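# Assemble the two printed parts to match the display model

## Task

Join the two loose 3D-printed parts so they match the assembled example on the stand; that example is only for reference and is not one of the parts to use.

## Robot and tools

Robot: two arms, left_arm and right_arm, each with six revolute joints and a two-finger gripper. Joint order, base to hand: waist (joint1), shoulder (joint2), elbow (joint3), wrist pitch (joint4), wrist yaw (joint5), wrist roll (joint6). Stated ranges in radians: waist -2.618 to 3.054, shoulder 0.000 to 3.142, elbow 0.000 to 3.142, wrist pitch -1.571 to 1.571, wrist yaw -1.571 to 1.571, wrist roll -2.094 to 2.094. The true end stops may differ from these by up to 0.059 rad either way.

Frames: the scene frame has its origin at table-top height, halfway between the nominal arm bases, +z up, +x out across the table, left_arm on the +y side (not the image left). Calibrated bases: left_arm at (-0.023, +0.303, +0.049) m, right_arm at (+0.016, -0.267, +0.048) m, both nearly unrotated about z. Each arm reports end_effector_position (metres) and end_effector_quat_wxyz in its own base frame; fixed cameras and the table use the scene frame. The reported point lies between the finger pads, roughly 1 cm back from the tips; fingers point along the gripper's +z and open along its y. Reported hand poses can be off by a few centimetres, more when stretched out.

The command row: every motion argument is a row of 14 numbers covering both arms together, even if one arm stays put. Numbers 1-6 are left_arm's absolute joint target angles in radians (order above), number 7 is left_arm's gripper opening, numbers 8-13 are right_arm's six joint angles, number 14 its opening. Opening runs from -1 (shut) to +1 (fully open, 0.094 m pad gap); between the ends, fingers go to where grip_measured reads your number. These are targets, not offsets. To keep an arm or gripper still, resend the angles from "Joint targets" and the present opening; a 0 in the opening slot really commands half-open.

execute_actions(actions, cameras): actions is a list of actions; each action is a list of 1 to 15 rows, one per 1/30 s control step, the last row held to fill 15 steps. Each action lasts 0.5 s. Per step, waist/shoulder/elbow targets stay within 0.339 rad of the measured angle and wrist joints within 2.2; if targets would shift the gripper over 200 mm, they are scaled back. A target more than 0.059 rad beyond a stated limit and farther out than the current angle is rejected. An empty actions list returns full state and all camera images.

move(target, speed, blend, opening_speed, grip_force, blocking, cameras): target is one 14-number row or up to 15 rows, absolute joint angles. All joints travel in sync along a path; grippers trace curves and nothing avoids obstacles or the other arm. speed is rad/s for the joint with the largest travel, 0.01 to 12.57, default 0.5, one value or one per target. blend (rad) rounds corners between listed targets; 0 stops at each. opening_speed (at least 0.2 per second on the -1..+1 scale) ramps the gripper; use it slowly on fragile parts. grip_force is newtons per pad, 10 to 50, one value or one per arm; it persists, and low force closes slowly. blocking=false returns after about 0.5 s while the move continues; a new move replaces it. Whole move capped at 10 s. Result adds a "move:" line: done, off_target (resting more than 0.035 rad from target), moving, held, fault, plus limits=held if steps were withheld.

wait(seconds 0-10): lets time run holding the last command. stop(): brakes a running move. zoom_image(camera, region=[x0,y0,x1,y1] pixels, at most 504x504) magnifies the newest image of cam_high, cam_bench, cam_left_wrist or cam_right_wrist (all 672x504). read_manual gives licence text only. finished_scene ends the scene for good; the assembly must hold without the robot.

Results: Joint positions and Joint velocities list per arm the six joints (rad, rad/s) then pad gap (m). Joint targets shows what joints are currently driven toward. Tool commands shows gripper commands. grip_measured reads on the opening scale, a little wide when empty and somewhat narrower than a hard part when squeezed; it does not flag first contact. Joint torques are total drive output including gravity, with offsets and noise; joints 1-3 wrap at ±28 N m. "joint command not followed" means the clearance check altered targets; "joint sent to its limit" means a joint was clipped at its end stop. Action-call results also list joint positions at some steps.



Avoid: dropping parts or releasing them while moving, fast impacts, hard pushes, knocking anything off the table, any contact or squeeze between the two arms (a gripper closing on the other's fingers counts), and loads on the wrist-camera cables. Avoid fixed or heavy items and the display stand. Watch for MOTOR HOT; near 90 °C a motor faults and its arm folds and idles, so don't hold loads or stretch arms for long. To release, command an opening well above grip_measured.

Each tool is called after ">>>" as name([rows], argument=value, ...), one row to a line, values as JSON.

## Session

>>> execute_actions(actions=[])

Scene clock: 0.00 s.
left_arm: end_effector_position=(+0.3971, +0.0405, +0.1075) grip_measured=+1.000 end_effector_quat_wxyz=(+0.584, -0.102, +0.804, +0.038) | right_arm: end_effector_position=(+0.3946, -0.0023, +0.1277) grip_measured=+1.000 end_effector_quat_wxyz=(+0.631, +0.010, +0.775, -0.002)
Joint positions: left_arm=[0.03 1.506 0.38 0.801 -0.153 -0.112 0.094] | right_arm=[-0.002 1.494 0.317 0.974 0.014 0.012 0.094]
Joint velocities: within noise
Joint torques (N m): no reading
Motor temperatures (°C): left_arm=[32 38 48 47 33 28 29] | right_arm=[30 38 39 40 32 29 32]
Heat: left arm: 48 °C; right arm: 40 °C.
Joint targets: left_arm=[0.030 1.500 0.386 0.796 -0.154 -0.114] | right_arm=[-0.002 1.484 0.328 0.983 0.014 0.012]
Tool commands: left_gripper/opening=+1.0 right_gripper/opening=+1.0

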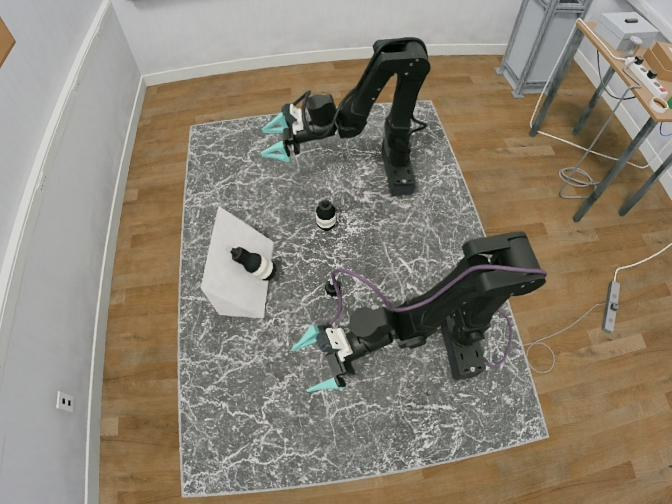

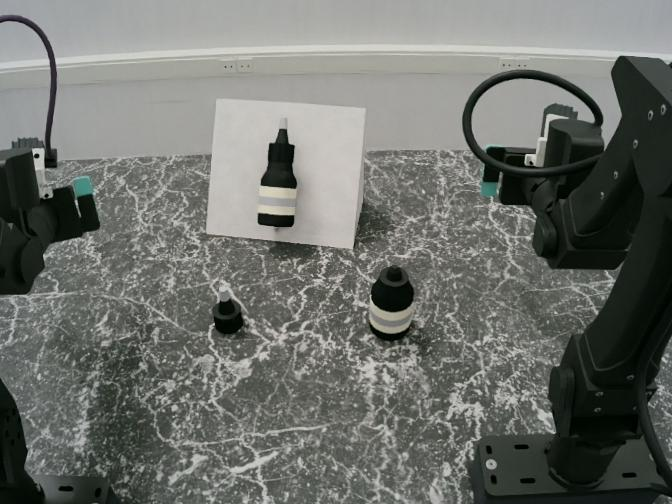

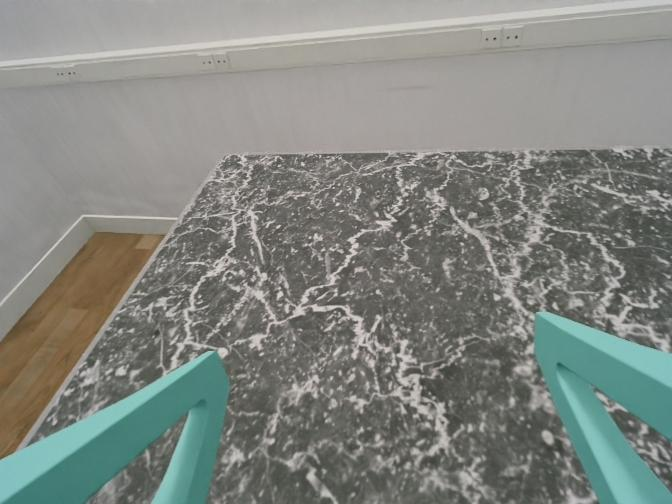

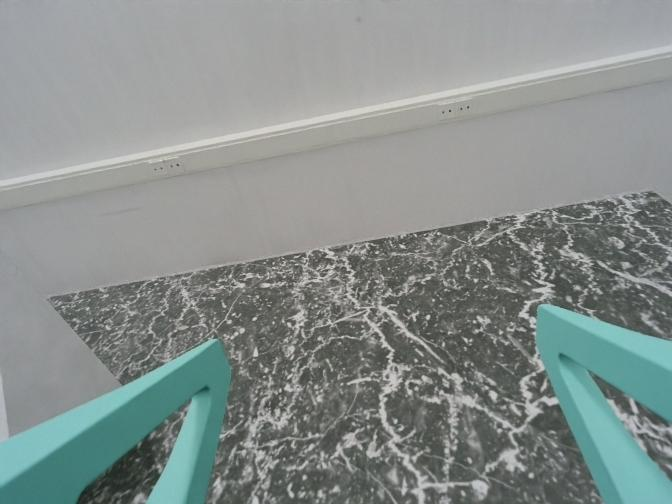

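>>> zoom_image(camera="cam_bench", region=[190, 240, 440, 370])

>>> zoom_image(camera="cam_bench", region=[200, 90, 370, 250])

>>> zoom_image(camera="cam_high", region=[200, 180, 360, 320])

Scaled by 2.016 from the camera's 672x504 image, which has a finer 960x720 frame.

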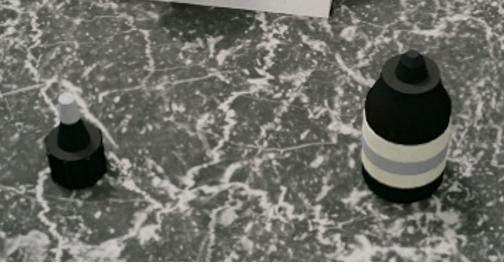

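Scaled by 2.965 from the camera's 672x504 image, which has a finer 960x720 frame.

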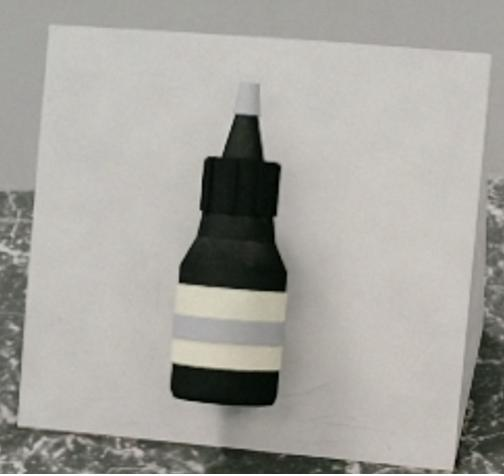

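Scaled by 3.150 from the camera's 672x504 image, which has a finer 960x720 frame.

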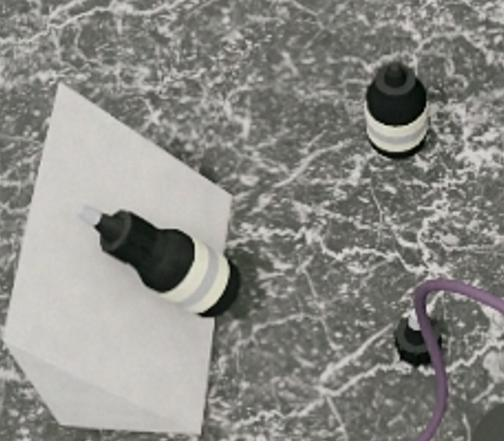

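>>> move(target=[-0.541,1.912,1.610,-1.269,0,0,1,0.630,1.720,1.4125,-1.263,0,0,1], speed=0.8, cameras=["all"])

Scene clock: 69.13 s.
left_arm: end_effector_position=(+0.3079, -0.1811, +0.0996) grip_measured=+1.000 end_effector_quat_wxyz=(+0.004, +0.263, +0.965, +0.004) | right_arm: end_effector_position=(+0.2464, +0.1793, +0.1065) grip_measured=+1.000 end_effector_quat_wxyz=(-0.006, -0.304, +0.953, -0.004)
Joint positions: left_arm=[-0.539 1.897 1.583 -1.252 -0.01 -0.007 0.094] | right_arm=[0.628 1.711 1.379 -1.252 0.003 0.009 0.094]
Joint torques (N m): left_arm=[-0.12 -8.38 8.44 0.18 0.08 0.08] | right_arm=[0.25 -8.02 8.87 0.36 -0.07 -0.1]
Motor temperatures (°C): left_arm=[31 39 50 53 32 28 28] | right_arm=[30 38 40 44 31 29 32]
Heat: left arm: 53 °C; right arm: 44 °C.
Joint targets: left_arm=[-0.541 1.912 1.610 -1.269 0.000 0.000] | right_arm=[0.630 1.720 1.413 -1.263 0.000 0.000]
move: done
camera_calibration:
cam_left_wrist: T_world_to_cam=[[-0.653352, -0.753717, -0.0710108, 0.0815067], [-0.699082, 0.564663, 0.438679, 0.304824], [-0.290543, 0.336254, -0.895834, 0.351372], [0, 0, 0, 1]] pos_world=[0.368438, -0.22884, 0.186839]
cam_right_wrist: T_world_to_cam=[[0.423702, -0.904665, -0.0453642, 0.073747], [-0.80459, -0.39889, 0.439911, 0.25197], [-0.416067, -0.149892, -0.896895, 0.335558], [0, 0, 0, 1]] pos_world=[0.311101, 0.217522, 0.193461]

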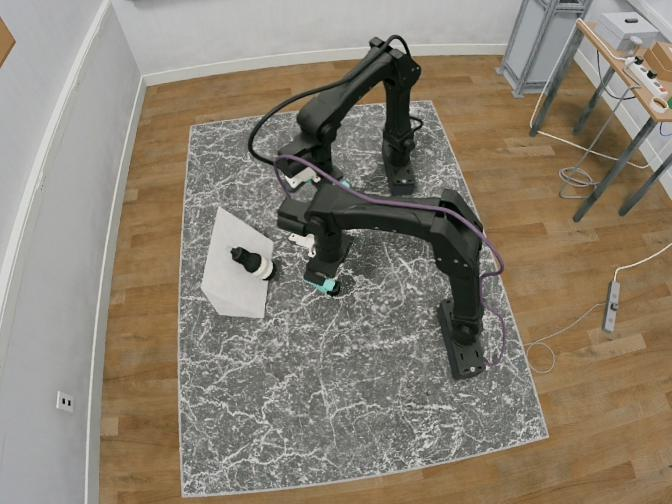

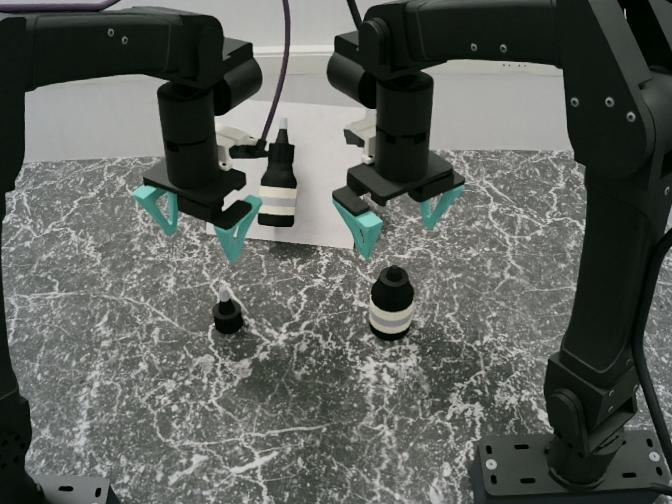

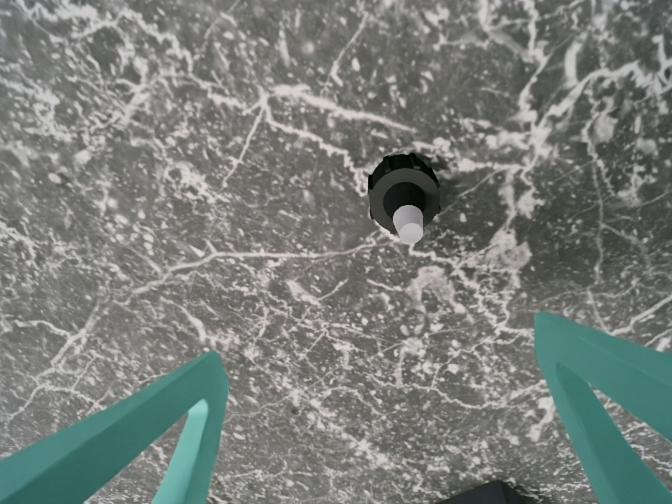

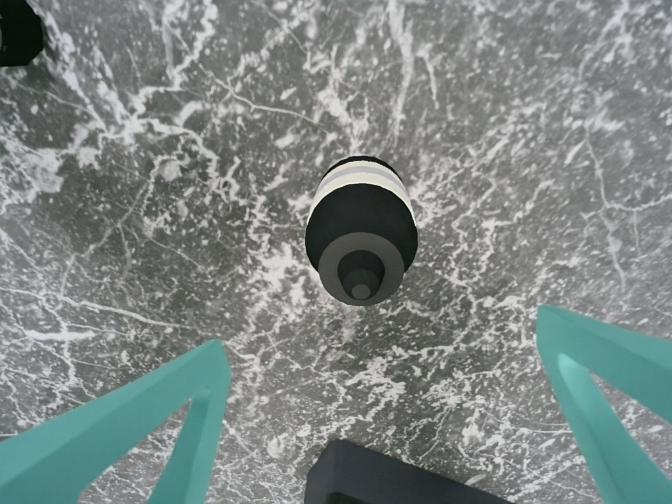

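>>> move([
  [-0.583,1.912,1.610,-1.269,0,0,1,0.640,1.720,1.4125,-1.263,0,0,1],
  [-0.583,2.067,1.283,-0.788,0,0,1,0.640,1.809,1.045,-0.806,0,0,1],
], blend=0.03, speed=0.4, cameras=["all"])

Scene clock: 90.77 s.
left_arm: end_effector_position=(+0.3025, -0.1968, -0.0249) grip_measured=+1.000 end_effector_quat_wxyz=(+0.000, +0.285, +0.959, +0.004) | right_arm: end_effector_position=(+0.2391, +0.1765, +0.0000) grip_measured=+1.000 end_effector_quat_wxyz=(-0.006, -0.308, +0.951, -0.004)
Joint positions: left_arm=[-0.583 2.057 1.292 -0.808 -0.008 -0.006 0.094] | right_arm=[0.635 1.807 1.049 -0.827 0.003 0.009 0.094]
Joint torques (N m): left_arm=[0.03 -9.32 5.04 0.51 0.06 0.08] | right_arm=[0.51 -8.92 5.11 0.72 -0.07 -0.1]
Motor temperatures (°C): left_arm=[31 39 50 48 32 28 28] | right_arm=[30 38 41 40 31 29 32]
Heat: left arm: 50 °C; right arm: 41 °C.
Joint targets: left_arm=[-0.583 2.067 1.283 -0.788 0.000 0.000] | right_arm=[0.640 1.809 1.045 -0.806 0.000 0.000]
move: done; blend cut to 0.021 rad at target 1
camera_calibration:
cam_left_wrist: T_world_to_cam=[[-0.686837, -0.723666, -0.0675506, 0.0734481], [-0.669986, 0.594369, 0.444796, 0.361693], [-0.281734, 0.35076, -0.893081, 0.243827], [0, 0, 0, 1]] pos_world=[0.36147, -0.247352, 0.0618385]
cam_right_wrist: T_world_to_cam=[[0.430216, -0.901593, -0.0452069, 0.0673843], [-0.801267, -0.40445, 0.440899, 0.292132], [-0.415795, -0.153459, -0.896418, 0.237187], [0, 0, 0, 1]] pos_world=[0.303707, 0.215305, 0.0868637]

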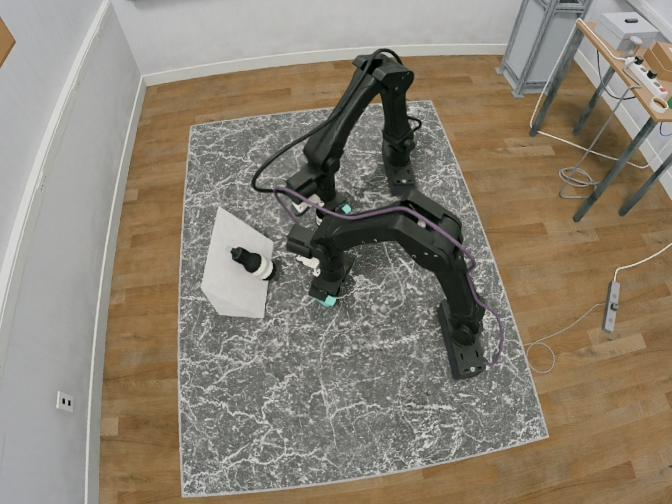

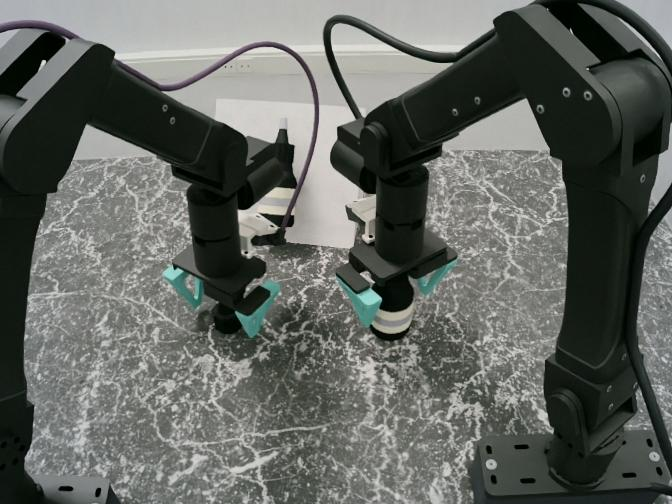

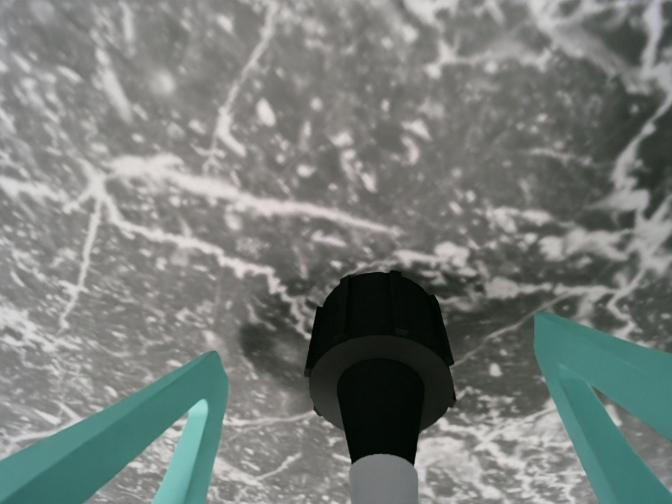

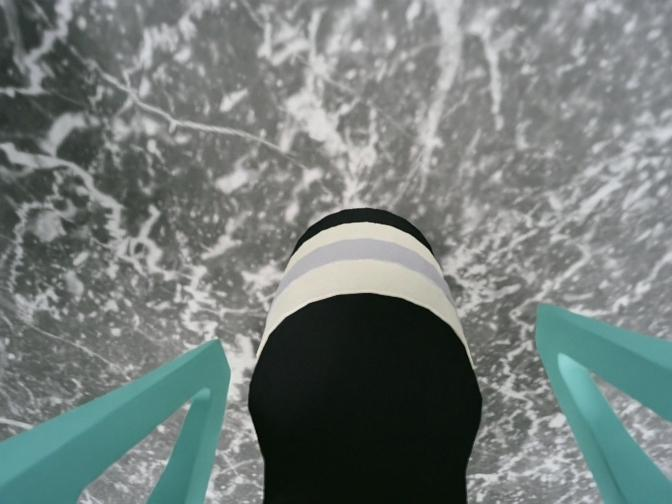

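>>> move(target=[-0.583,2.067,1.283,-0.788,0,0,-0.5,0.640,1.809,1.045,-0.806,0,0,-0.05], opening_speed=0.6, grip_force=30, cameras=["all"])

Scene clock: 103.43 s.
left_arm: end_effector_position=(+0.3027, -0.1969, -0.0249) grip_measured=-0.224 end_effector_quat_wxyz=(+0.001, +0.285, +0.959, +0.004) | right_arm: end_effector_position=(+0.2384, +0.1778, +0.0000) grip_measured=+0.153 end_effector_quat_wxyz=(-0.007, -0.309, +0.951, -0.001)
Joint positions: left_arm=[-0.583 2.057 1.292 -0.807 -0.008 -0.006 0.036] | right_arm=[0.636 1.807 1.049 -0.826 -0.002 0.009 0.054]
Joint torques (N m): left_arm=[0.02 -9.32 5.03 0.52 0.06 0.07] | right_arm=[0.39 -8.91 5.11 0.72 -0.02 -0.11]
Heat: left arm: 48 °C; right arm: 40 °C.
Joint targets: left_arm=[-0.583 2.067 1.283 -0.788 0.000 0.000] | right_arm=[0.640 1.809 1.045 -0.806 0.000 0.000]
grip_force (N): 30, 30
move: done
camera_calibration:
cam_left_wrist: T_world_to_cam=[[-0.686743, -0.723739, -0.067721, 0.0734097], [-0.670329, 0.594509, 0.444092, 0.361977], [-0.281146, 0.350372, -0.893418, 0.243691], [0, 0, 0, 1]] pos_world=[0.36157, -0.247452, 0.0619384]
cam_right_wrist: T_world_to_cam=[[0.431365, -0.900737, -0.050962, 0.0685144], [-0.799447, -0.407814, 0.441104, 0.292214], [-0.418101, -0.149535, -0.896008, 0.236906], [0, 0, 0, 1]] pos_world=[0.303105, 0.216308, 0.0868646]

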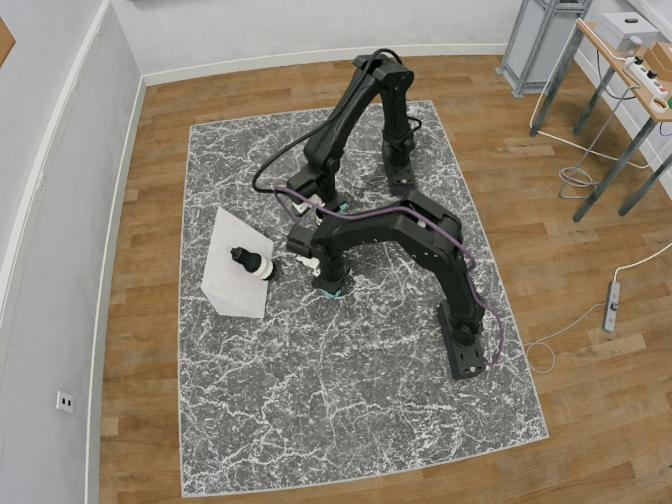

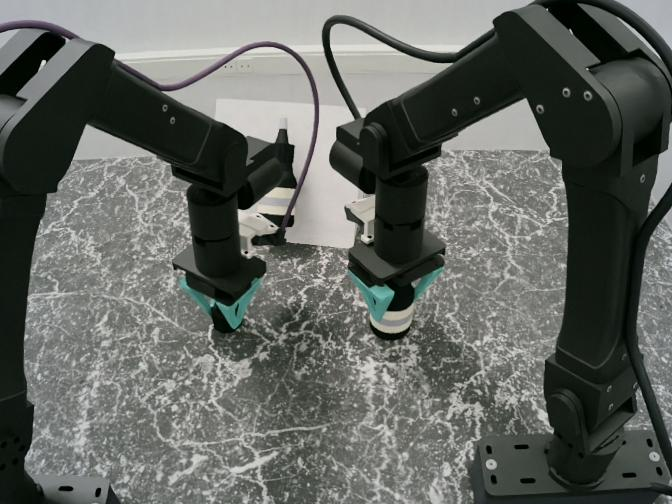

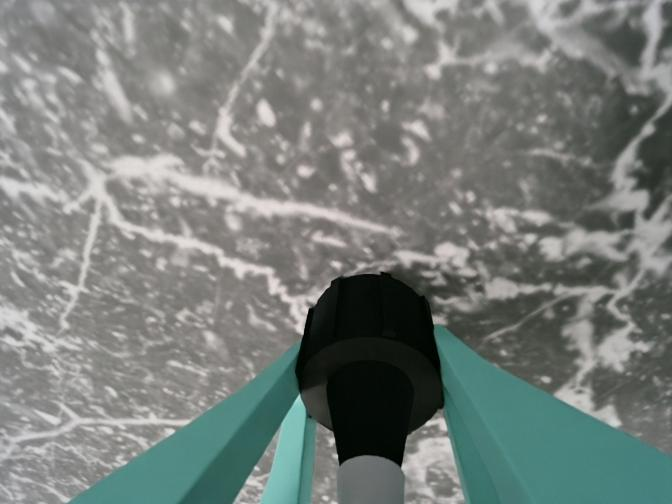

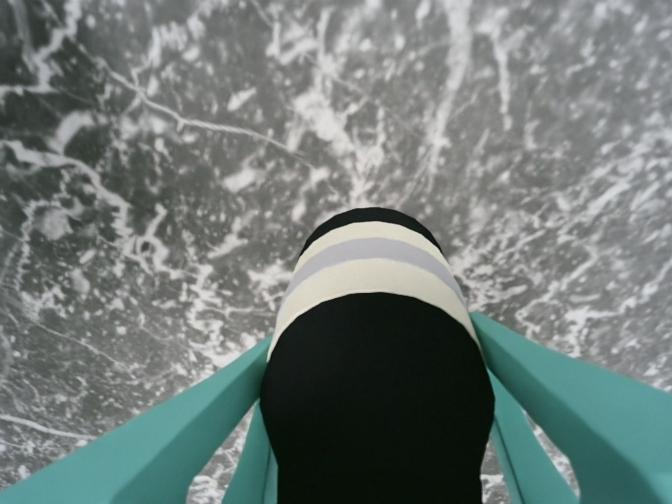

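>>> move([
  [-0.583,1.912,1.610,-1.269,0,0,-0.5,0.640,1.7494,1.098,-0.9195,0,0,-0.05],
  [-0.1,1.912,1.610,-1.269,0,0,-0.5,0.8005,2.1819,1.729,-1.118,0,0,-0.05],
  [-0.1,1.912,1.610,-1.269,0,0,-0.5,0.8005,2.216,1.657,-1.015,0,0,-0.05],
], speed=[0.3,0.4,0.1], blend=[0.02,0.02,0], cameras=["all"])

Scene clock: 123.83 s.
left_arm: end_effector_position=(+0.3553, -0.0332, +0.0863) grip_measured=-0.226 end_effector_quat_wxyz=(-0.017, +0.046, +0.999, +0.004) | right_arm: end_effector_position=(+0.2870, +0.2967, +0.0030) grip_measured=+0.153 end_effector_quat_wxyz=(-0.010, -0.385, +0.923, -0.003)
Joint positions: left_arm=[-0.099 1.938 1.585 -1.252 -0.006 -0.006 0.036] | right_arm=[0.799 2.213 1.664 -1.044 -0.002 0.009 0.054]
Joint torques (N m): left_arm=[-0.09 -11.74 8.17 0.11 0.05 0.07] | right_arm=[0.23 -13.12 5.29 0.79 -0.03 -0.1]
Heat: left arm: 48 °C; right arm: 40 °C.
Joint targets: left_arm=[-0.100 1.912 1.610 -1.269 0.000 0.000] | right_arm=[0.800 2.216 1.657 -1.015 0.000 0.000]
grip_force (N): 30, 30
move: done
camera_calibration:
cam_left_wrist: T_world_to_cam=[[-0.272731, -0.96021, -0.0601262, 0.0799634], [-0.855161, 0.21331, 0.47244, 0.301151], [-0.440816, 0.180266, -0.87931, 0.350285], [0, 0, 0, 1]] pos_world=[0.433752, -0.0506013, 0.170541]
cam_right_wrist: T_world_to_cam=[[0.571118, -0.819382, -0.0493694, 0.0905265], [-0.720361, -0.52912, 0.448454, 0.391446], [-0.393578, -0.220557, -0.892441, 0.291741], [0, 0, 0, 1]] pos_world=[0.345104, 0.345643, 0.0892854]

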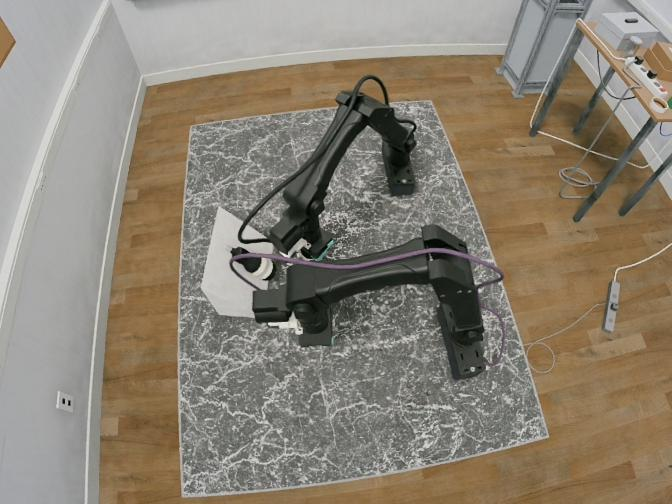

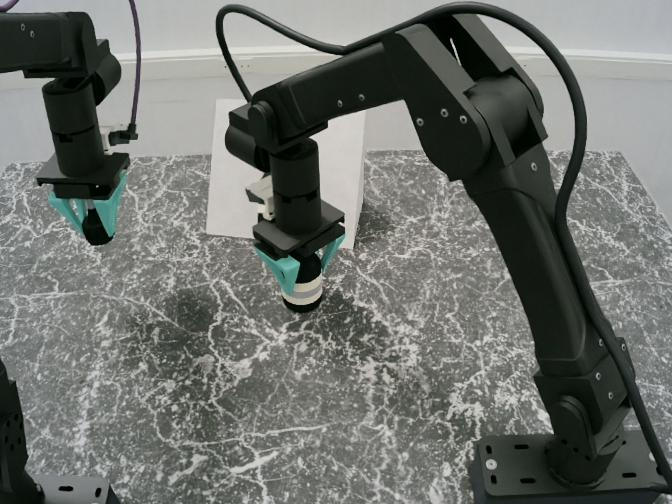

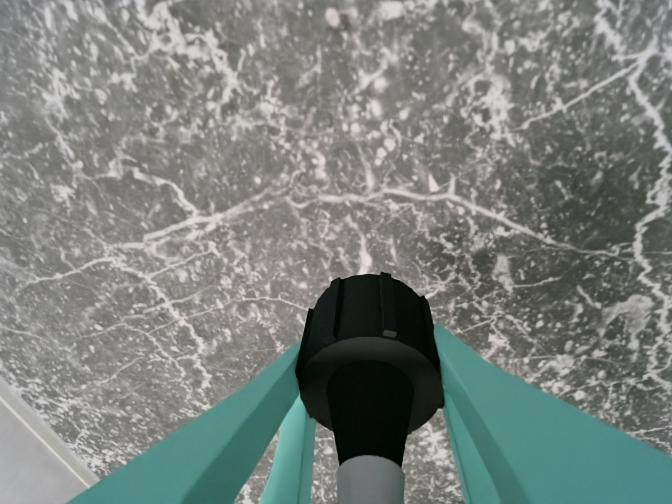

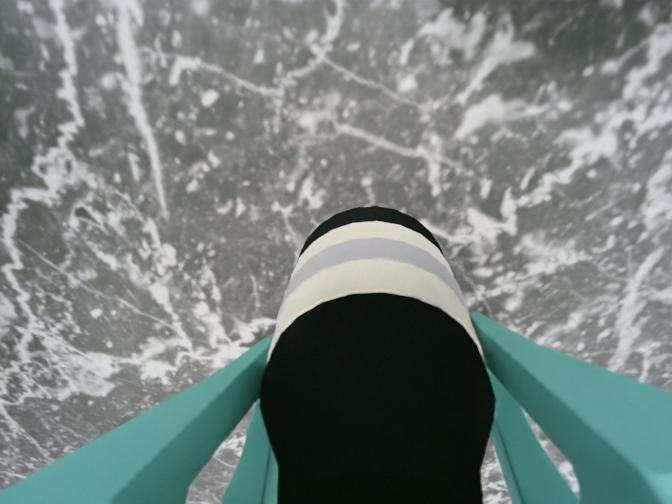

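>>> move(target=[-0.1,1.912,1.610,-1.269,0,0,-0.5,0.8005,2.228,1.660,-1.005,0,0,-0.05], speed=0.1)

Scene clock: 128.63 s.
left_arm: end_effector_position=(+0.3553, -0.0332, +0.0863) grip_measured=-0.226 end_effector_quat_wxyz=(-0.017, +0.046, +0.999, +0.004) | right_arm: end_effector_position=(+0.2871, +0.2968, +0.0030) grip_measured=+0.153 end_effector_quat_wxyz=(-0.010, -0.385, +0.923, -0.003)
Joint positions: left_arm=[-0.099 1.938 1.585 -1.252 -0.006 -0.006 0.036] | right_arm=[0.799 2.213 1.664 -1.043 -0.002 0.009 0.054]
Joint torques (N m): left_arm=[-0.1 -11.74 8.17 0.11 0.05 0.07] | right_arm=[0.14 -12.07 5.53 0.91 -0.03 -0.11]
Heat: left arm: 48 °C; right arm: 40 °C.
Joint targets: left_arm=[-0.100 1.912 1.610 -1.269 0.000 0.000] | right_arm=[0.800 2.228 1.660 -1.005 0.000 0.000]
grip_force (N): 30, 30
move: off_target (right_arm); right_arm: the wrist pitch is farthest, 0.038 rad from its target

>>> move(target=[-0.1,1.912,1.610,-1.269,0,0,-0.5,0.8005,2.238,1.660,-1.0,0,0,-0.05], speed=0.1, cameras=["cam_bench"])

>>> zoom_image(camera="cam_bench", region=[220, 200, 380, 340])

Scene clock: 134.33 s.
left_arm: end_effector_position=(+0.3553, -0.0332, +0.0863) grip_measured=-0.226 end_effector_quat_wxyz=(-0.017, +0.046, +0.999, +0.004) | right_arm: end_effector_position=(+0.2870, +0.2967, +0.0027) grip_measured=+0.153 end_effector_quat_wxyz=(-0.011, -0.385, +0.923, -0.003)
Joint positions: left_arm=[-0.099 1.938 1.585 -1.252 -0.006 -0.006 0.036] | right_arm=[0.799 2.213 1.664 -1.043 -0.002 0.009 0.054]
Joint torques (N m): left_arm=[-0.09 -11.74 8.17 0.11 0.05 0.07] | right_arm=[0.18 -11.28 5.48 0.96 -0.03 -0.1]
Heat: left arm: 49 °C; right arm: 40 °C.
Joint targets: left_arm=[-0.100 1.912 1.610 -1.269 0.000 0.000] | right_arm=[0.800 2.238 1.660 -1.000 0.000 0.000]
grip_force (N): 30, 30
move: off_target (right_arm); right_arm: the wrist pitch is farthest, 0.043 rad from its target
Images, in order (width x height): cam_bench 672x504.

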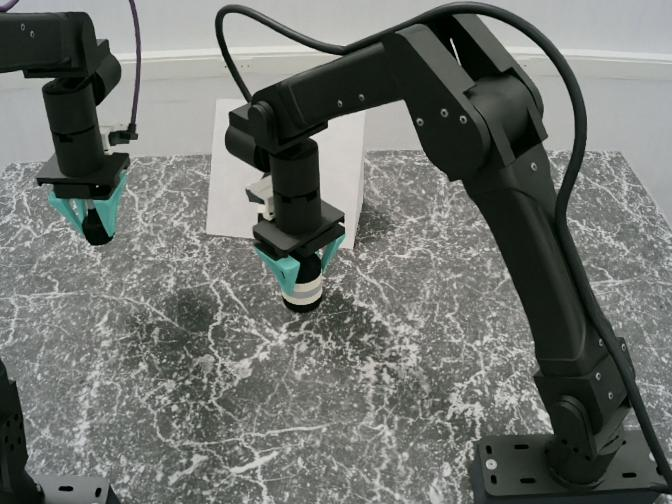

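Scaled by 3.150 from the camera's 672x504 image, which has a finer 960x720 frame.

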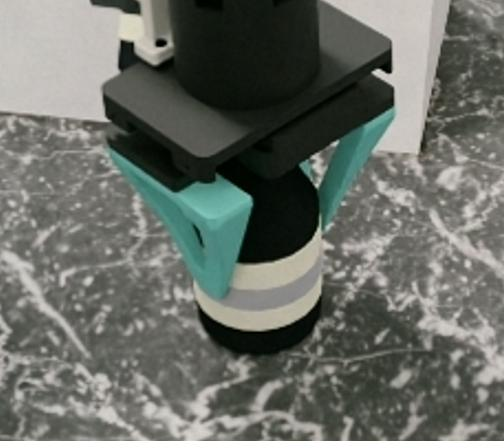

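>>> move(target=[-0.1,1.912,1.610,-1.269,0,0,-0.5,0.8005,2.232,1.660,-1.0,0,0,0.9], speed=0.1, opening_speed=0.5, cameras=["cam_right_wrist"])

Scene clock: 139.83 s.
left_arm: end_effector_position=(+0.3553, -0.0332, +0.0863) grip_measured=-0.226 end_effector_quat_wxyz=(-0.017, +0.046, +0.999, +0.004) | right_arm: end_effector_position=(+0.2901, +0.3000, -0.0018) grip_measured=+0.898 end_effector_quat_wxyz=(-0.005, -0.385, +0.923, -0.001)
Joint positions: left_arm=[-0.099 1.938 1.585 -1.252 -0.006 -0.006 0.036] | right_arm=[0.799 2.225 1.664 -1.02 -0.002 0.009 0.089]
Joint torques (N m): left_arm=[-0.09 -11.73 8.17 0.11 0.05 0.07] | right_arm=[0.21 -12.88 5.5 0.73 -0.03 -0.08]
Motor temperatures (°C): left_arm=[31 44 49 44 31 28 28] | right_arm=[30 41 39 37 31 28 33]
Heat: left arm: 49 °C; right arm: 41 °C.
Joint targets: left_arm=[-0.100 1.912 1.610 -1.269 0.000 0.000] | right_arm=[0.800 2.232 1.660 -1.000 0.000 0.000]
grip_force (N): 30, 30
move: done
camera_calibration:
cam_right_wrist: T_world_to_cam=[[0.571538, -0.818953, -0.0515839, 0.0909069], [-0.723987, -0.532856, 0.438072, 0.399721], [-0.386247, -0.213029, -0.897459, 0.284997], [0, 0, 0, 1]] pos_world=[0.347515, 0.348154, 0.0853561]
Images, in order (width x height): cam_right_wrist 672x504.

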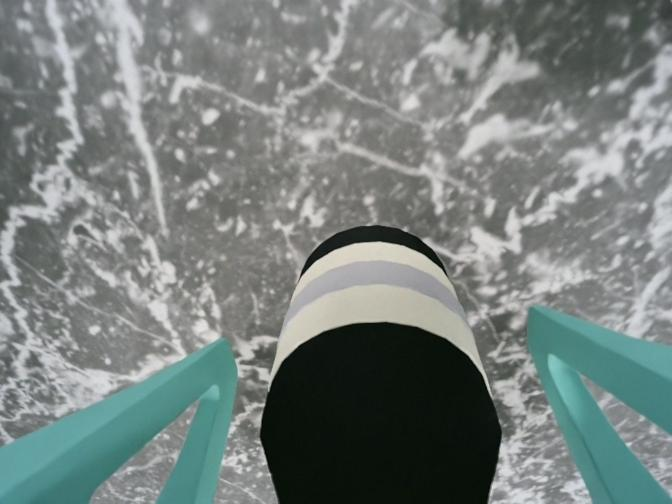

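>>> move(target=[-0.1,1.912,1.610,-1.269,0,0,-0.5,0.8005,2.1474,1.997,-1.4205,0,0,0.9], speed=0.3, cameras=["cam_right_wrist","cam_bench"])

>>> zoom_image(camera="cam_right_wrist", region=[250, 120, 500, 340])

Scene clock: 150.20 s.
left_arm: end_effector_position=(+0.3553, -0.0332, +0.0863) grip_measured=-0.226 end_effector_quat_wxyz=(-0.017, +0.046, +0.999, +0.004) | right_arm: end_effector_position=(+0.2850, +0.2947, +0.0873) grip_measured=+0.898 end_effector_quat_wxyz=(-0.029, -0.385, +0.923, -0.011)
Joint positions: left_arm=[-0.099 1.938 1.585 -1.252 -0.006 -0.006 0.036] | right_arm=[0.799 2.191 1.967 -1.408 -0.002 0.009 0.089]
Joint torques (N m): left_arm=[-0.1 -11.74 8.17 0.11 0.04 0.07] | right_arm=[0.18 -17.55 8.51 0.24 -0.03 -0.1]
Heat: left arm: 49 °C; right arm: 43 °C.
Joint targets: left_arm=[-0.100 1.912 1.610 -1.269 0.000 0.000] | right_arm=[0.800 2.147 1.997 -1.420 0.000 0.000]
grip_force (N): 30, 30
move: off_target (right_arm); right_arm: the shoulder is farthest, 0.044 rad from its target
camera_calibration:
cam_right_wrist: T_world_to_cam=[[0.569788, -0.820732, -0.0417244, 0.0942737], [-0.707204, -0.515567, 0.48379, 0.340348], [-0.418574, -0.24615, -0.874189, 0.378879], [0, 0, 0, 1]] pos_world=[0.345569, 0.346107, 0.170488]
Images, in order (width x height): cam_bench 672x504, cam_right_wrist 672x504.

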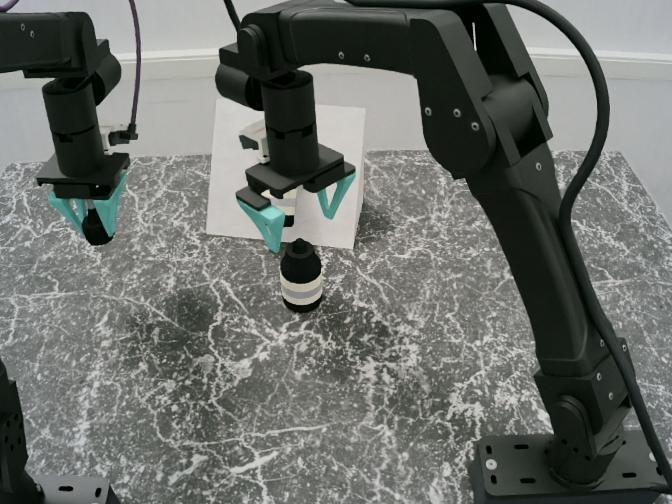

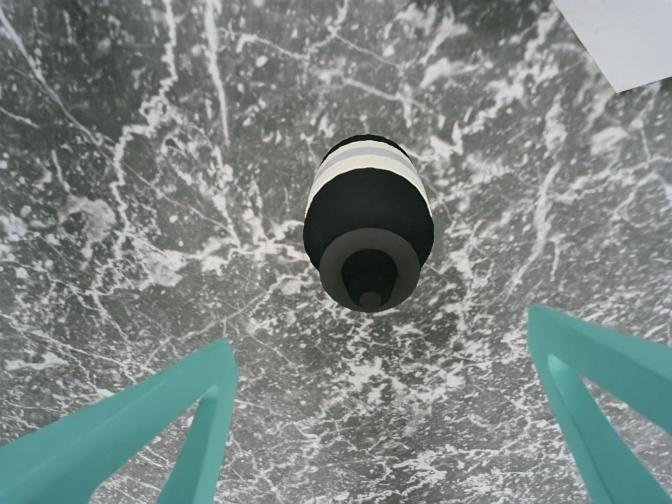

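Scaled by 2.016 from the camera's 672x504 image, which has a finer 960x720 frame.

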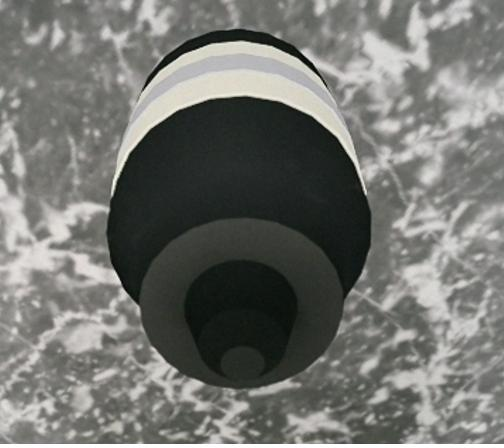

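>>> move([
  [-0.1,2.290,2.229,-1.506,0,0,-0.5,0.1,2.1474,1.997,-1.4205,0,0,0.9],
  [-0.7036,2.290,2.229,-1.506,0,0,-0.5,0,2.1474,1.997,-1.4205,0,0,0.9],
], speed=0.4, cameras=["cam_left_wrist","cam_bench"])

>>> zoom_image(camera="cam_left_wrist", region=[220, 120, 500, 400])

>>> zoom_image(camera="cam_bench", region=[230, 160, 390, 320])

Scene clock: 167.63 s.
left_arm: end_effector_position=(+0.3363, -0.2860, +0.1117) grip_measured=-0.226 end_effector_quat_wxyz=(+0.006, +0.344, +0.939, +0.000) | right_arm: end_effector_position=(+0.4099, +0.0028, +0.0873) grip_measured=+0.898 end_effector_quat_wxyz=(-0.031, +0.002, +1.000, +0.000)
Joint positions: left_arm=[-0.708 2.272 2.199 -1.487 -0.003 -0.006 0.036] | right_arm=[0.004 2.191 1.967 -1.409 -0.001 0.008 0.089]
Joint torques (N m): left_arm=[0.4 -11 8.62 0.18 0.02 0.06] | right_arm=[-0.35 -17.5 8.54 0.25 -0.03 -0.11]
Motor temperatures (°C): left_arm=[31 45 50 43 31 28 28] | right_arm=[30 49 40 35 31 28 32]
Heat: left arm: 50 °C; right arm: 49 °C.
Joint targets: left_arm=[-0.704 2.290 2.229 -1.506 0.000 0.000] | right_arm=[0.000 2.147 1.997 -1.420 0.000 0.000]
grip_force (N): 30, 30
move: off_target (right_arm); right_arm: the shoulder is farthest, 0.044 rad from its target
camera_calibration:
cam_left_wrist: T_world_to_cam=[[-0.771594, -0.632764, -0.0652049, 0.0954946], [-0.593181, 0.678706, 0.433007, 0.376179], [-0.229736, 0.372784, -0.899029, 0.3962], [0, 0, 0, 1]] pos_world=[0.387847, -0.342586, 0.199534]
Images, in order (width x height): cam_bench 672x504, cam_left_wrist 672x504.

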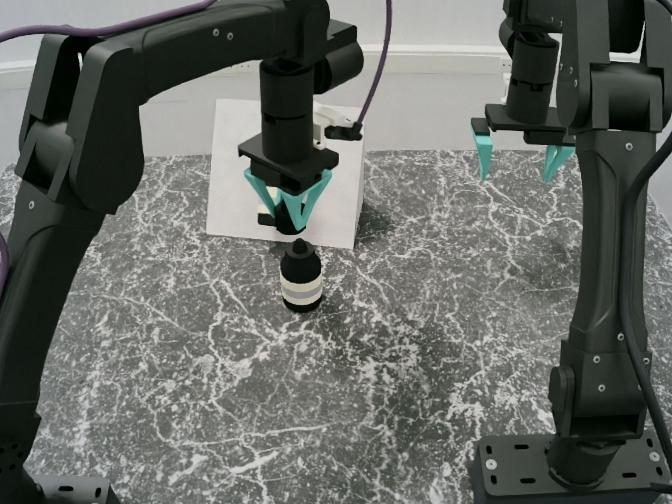

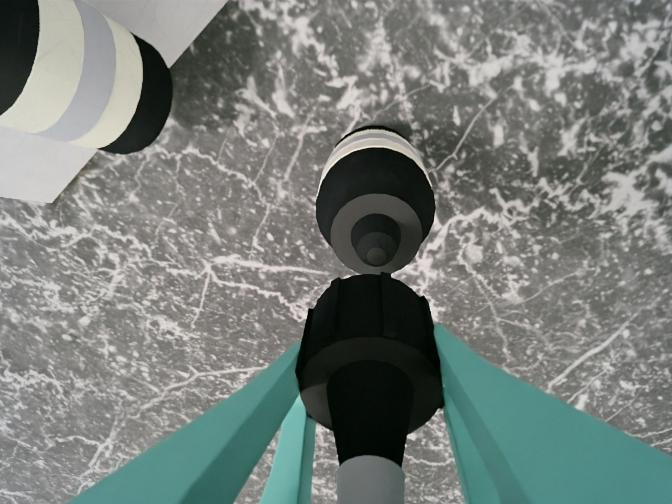

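Scaled by 1.800 from the camera's 672x504 image, which has a finer 960x720 frame.

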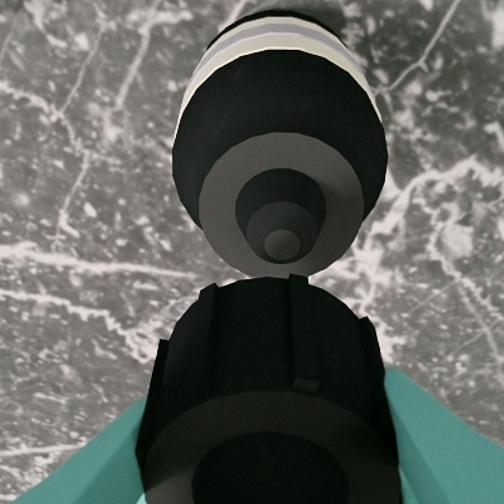

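Scaled by 3.150 from the camera's 672x504 image, which has a finer 960x720 frame.

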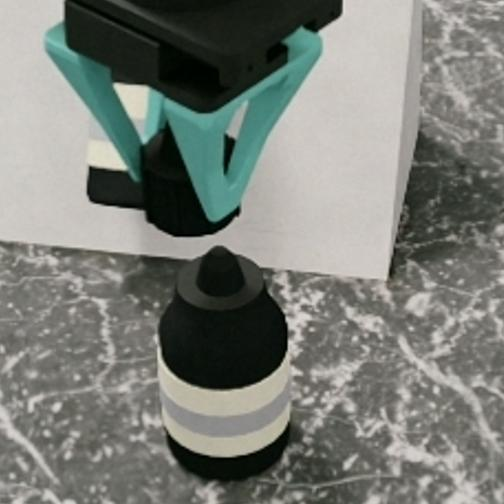

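>>> move(target=[-0.711,2.357,2.284,-1.506,0,0,-0.5,0,2.1474,1.997,-1.4205,0,0,0.9], speed=0.15, cameras=["cam_left_wrist","cam_bench","cam_high"])

>>> zoom_image(camera="cam_left_wrist", region=[260, 120, 480, 340])

>>> zoom_image(camera="cam_bench", region=[240, 180, 370, 320])

>>> zoom_image(camera="cam_high", region=[220, 180, 360, 300])

Scene clock: 188.93 s.
left_arm: end_effector_position=(+0.3435, -0.2923, +0.0956) grip_measured=-0.226 end_effector_quat_wxyz=(-0.003, +0.344, +0.939, +0.003) | right_arm: end_effector_position=(+0.4099, +0.0028, +0.0873) grip_measured=+0.898 end_effector_quat_wxyz=(-0.031, +0.002, +1.000, +0.000)
Joint positions: left_arm=[-0.708 2.341 2.252 -1.49 -0.003 -0.006 0.036] | right_arm=[0.004 2.191 1.967 -1.409 -0.001 0.008 0.089]
Joint torques (N m): left_arm=[-0.23 -11.58 8.72 0.17 0.02 0.06] | right_arm=[-0.39 -17.5 8.53 0.24 -0.03 -0.11]
Heat: left arm: 51 °C; right arm: 53 °C.
Joint targets: left_arm=[-0.711 2.357 2.284 -1.506 0.000 0.000] | right_arm=[0.000 2.147 1.997 -1.420 0.000 0.000]
grip_force (N): 30, 30
move: off_target (right_arm); right_arm: the shoulder is farthest, 0.044 rad from its target
camera_calibration:
cam_left_wrist: T_world_to_cam=[[-0.772513, -0.631961, -0.0620457, 0.0963584], [-0.587009, 0.67345, 0.449317, 0.38655], [-0.242166, 0.383524, -0.891215, 0.392319], [0, 0, 0, 1]] pos_world=[0.396353, -0.349891, 0.181936]
Images, in order (width x height): cam_high 672x504, cam_bench 672x504, cam_left_wrist 672x504.

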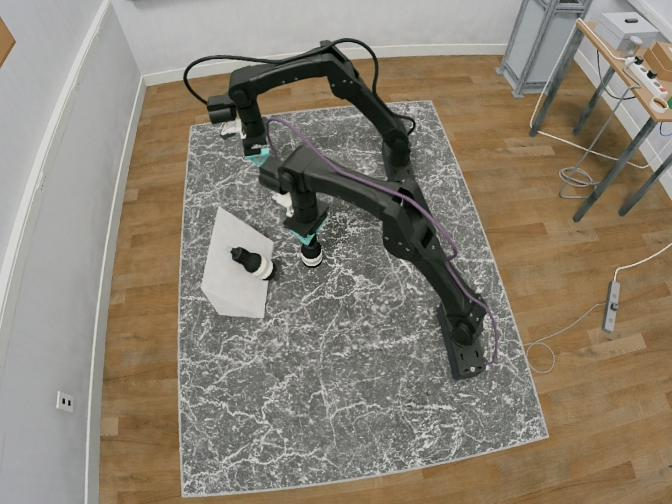

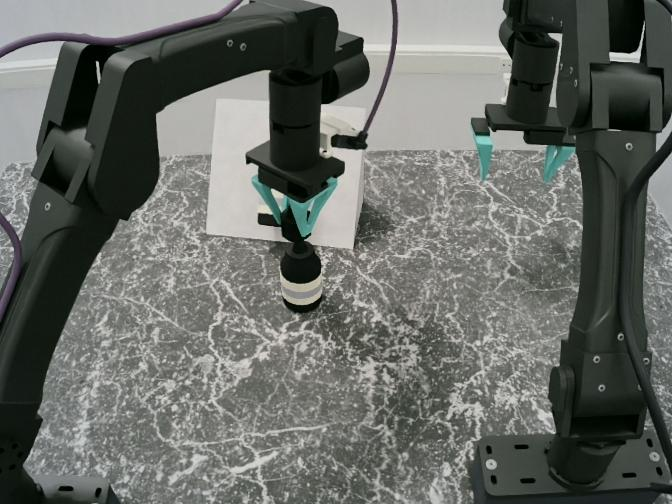

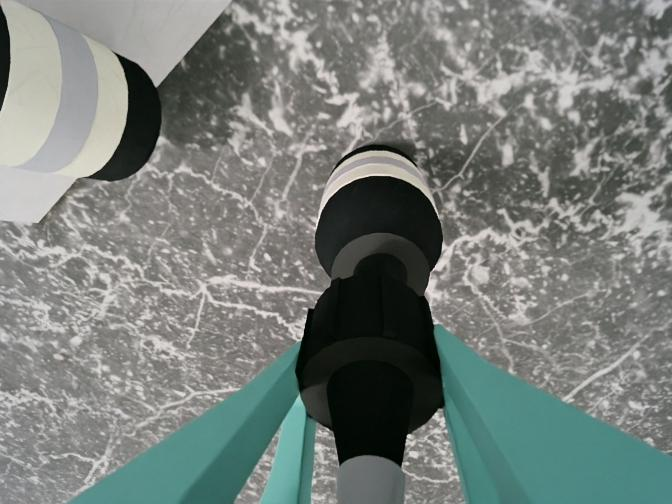

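Scaled by 2.291 from the camera's 672x504 image, which has a finer 960x720 frame.

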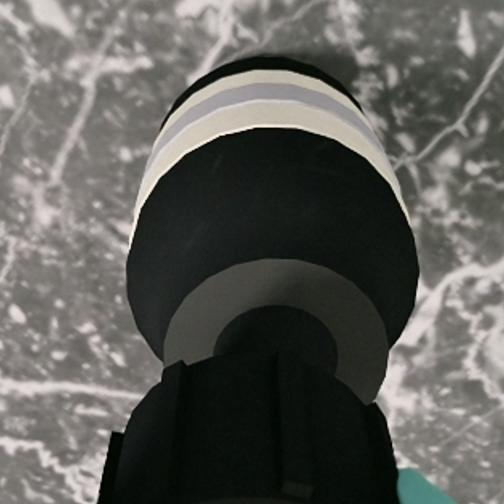

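Scaled by 3.600 from the camera's 672x504 image, which has a finer 960x720 frame.

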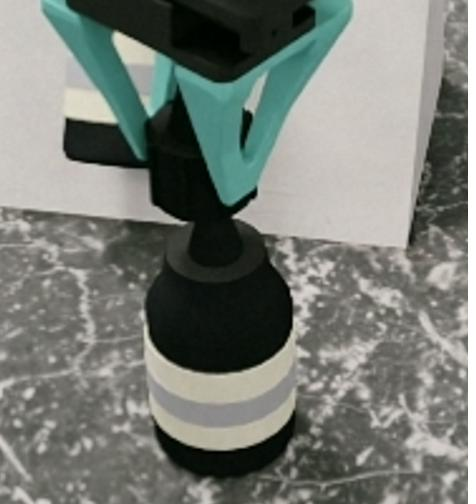

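Scaled by 3.600 from the camera's 672x504 image, which has a finer 960x720 frame.

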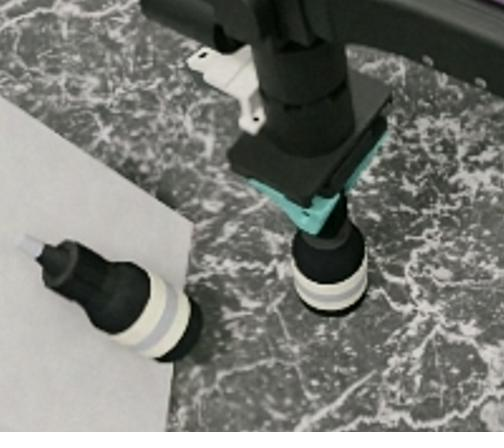

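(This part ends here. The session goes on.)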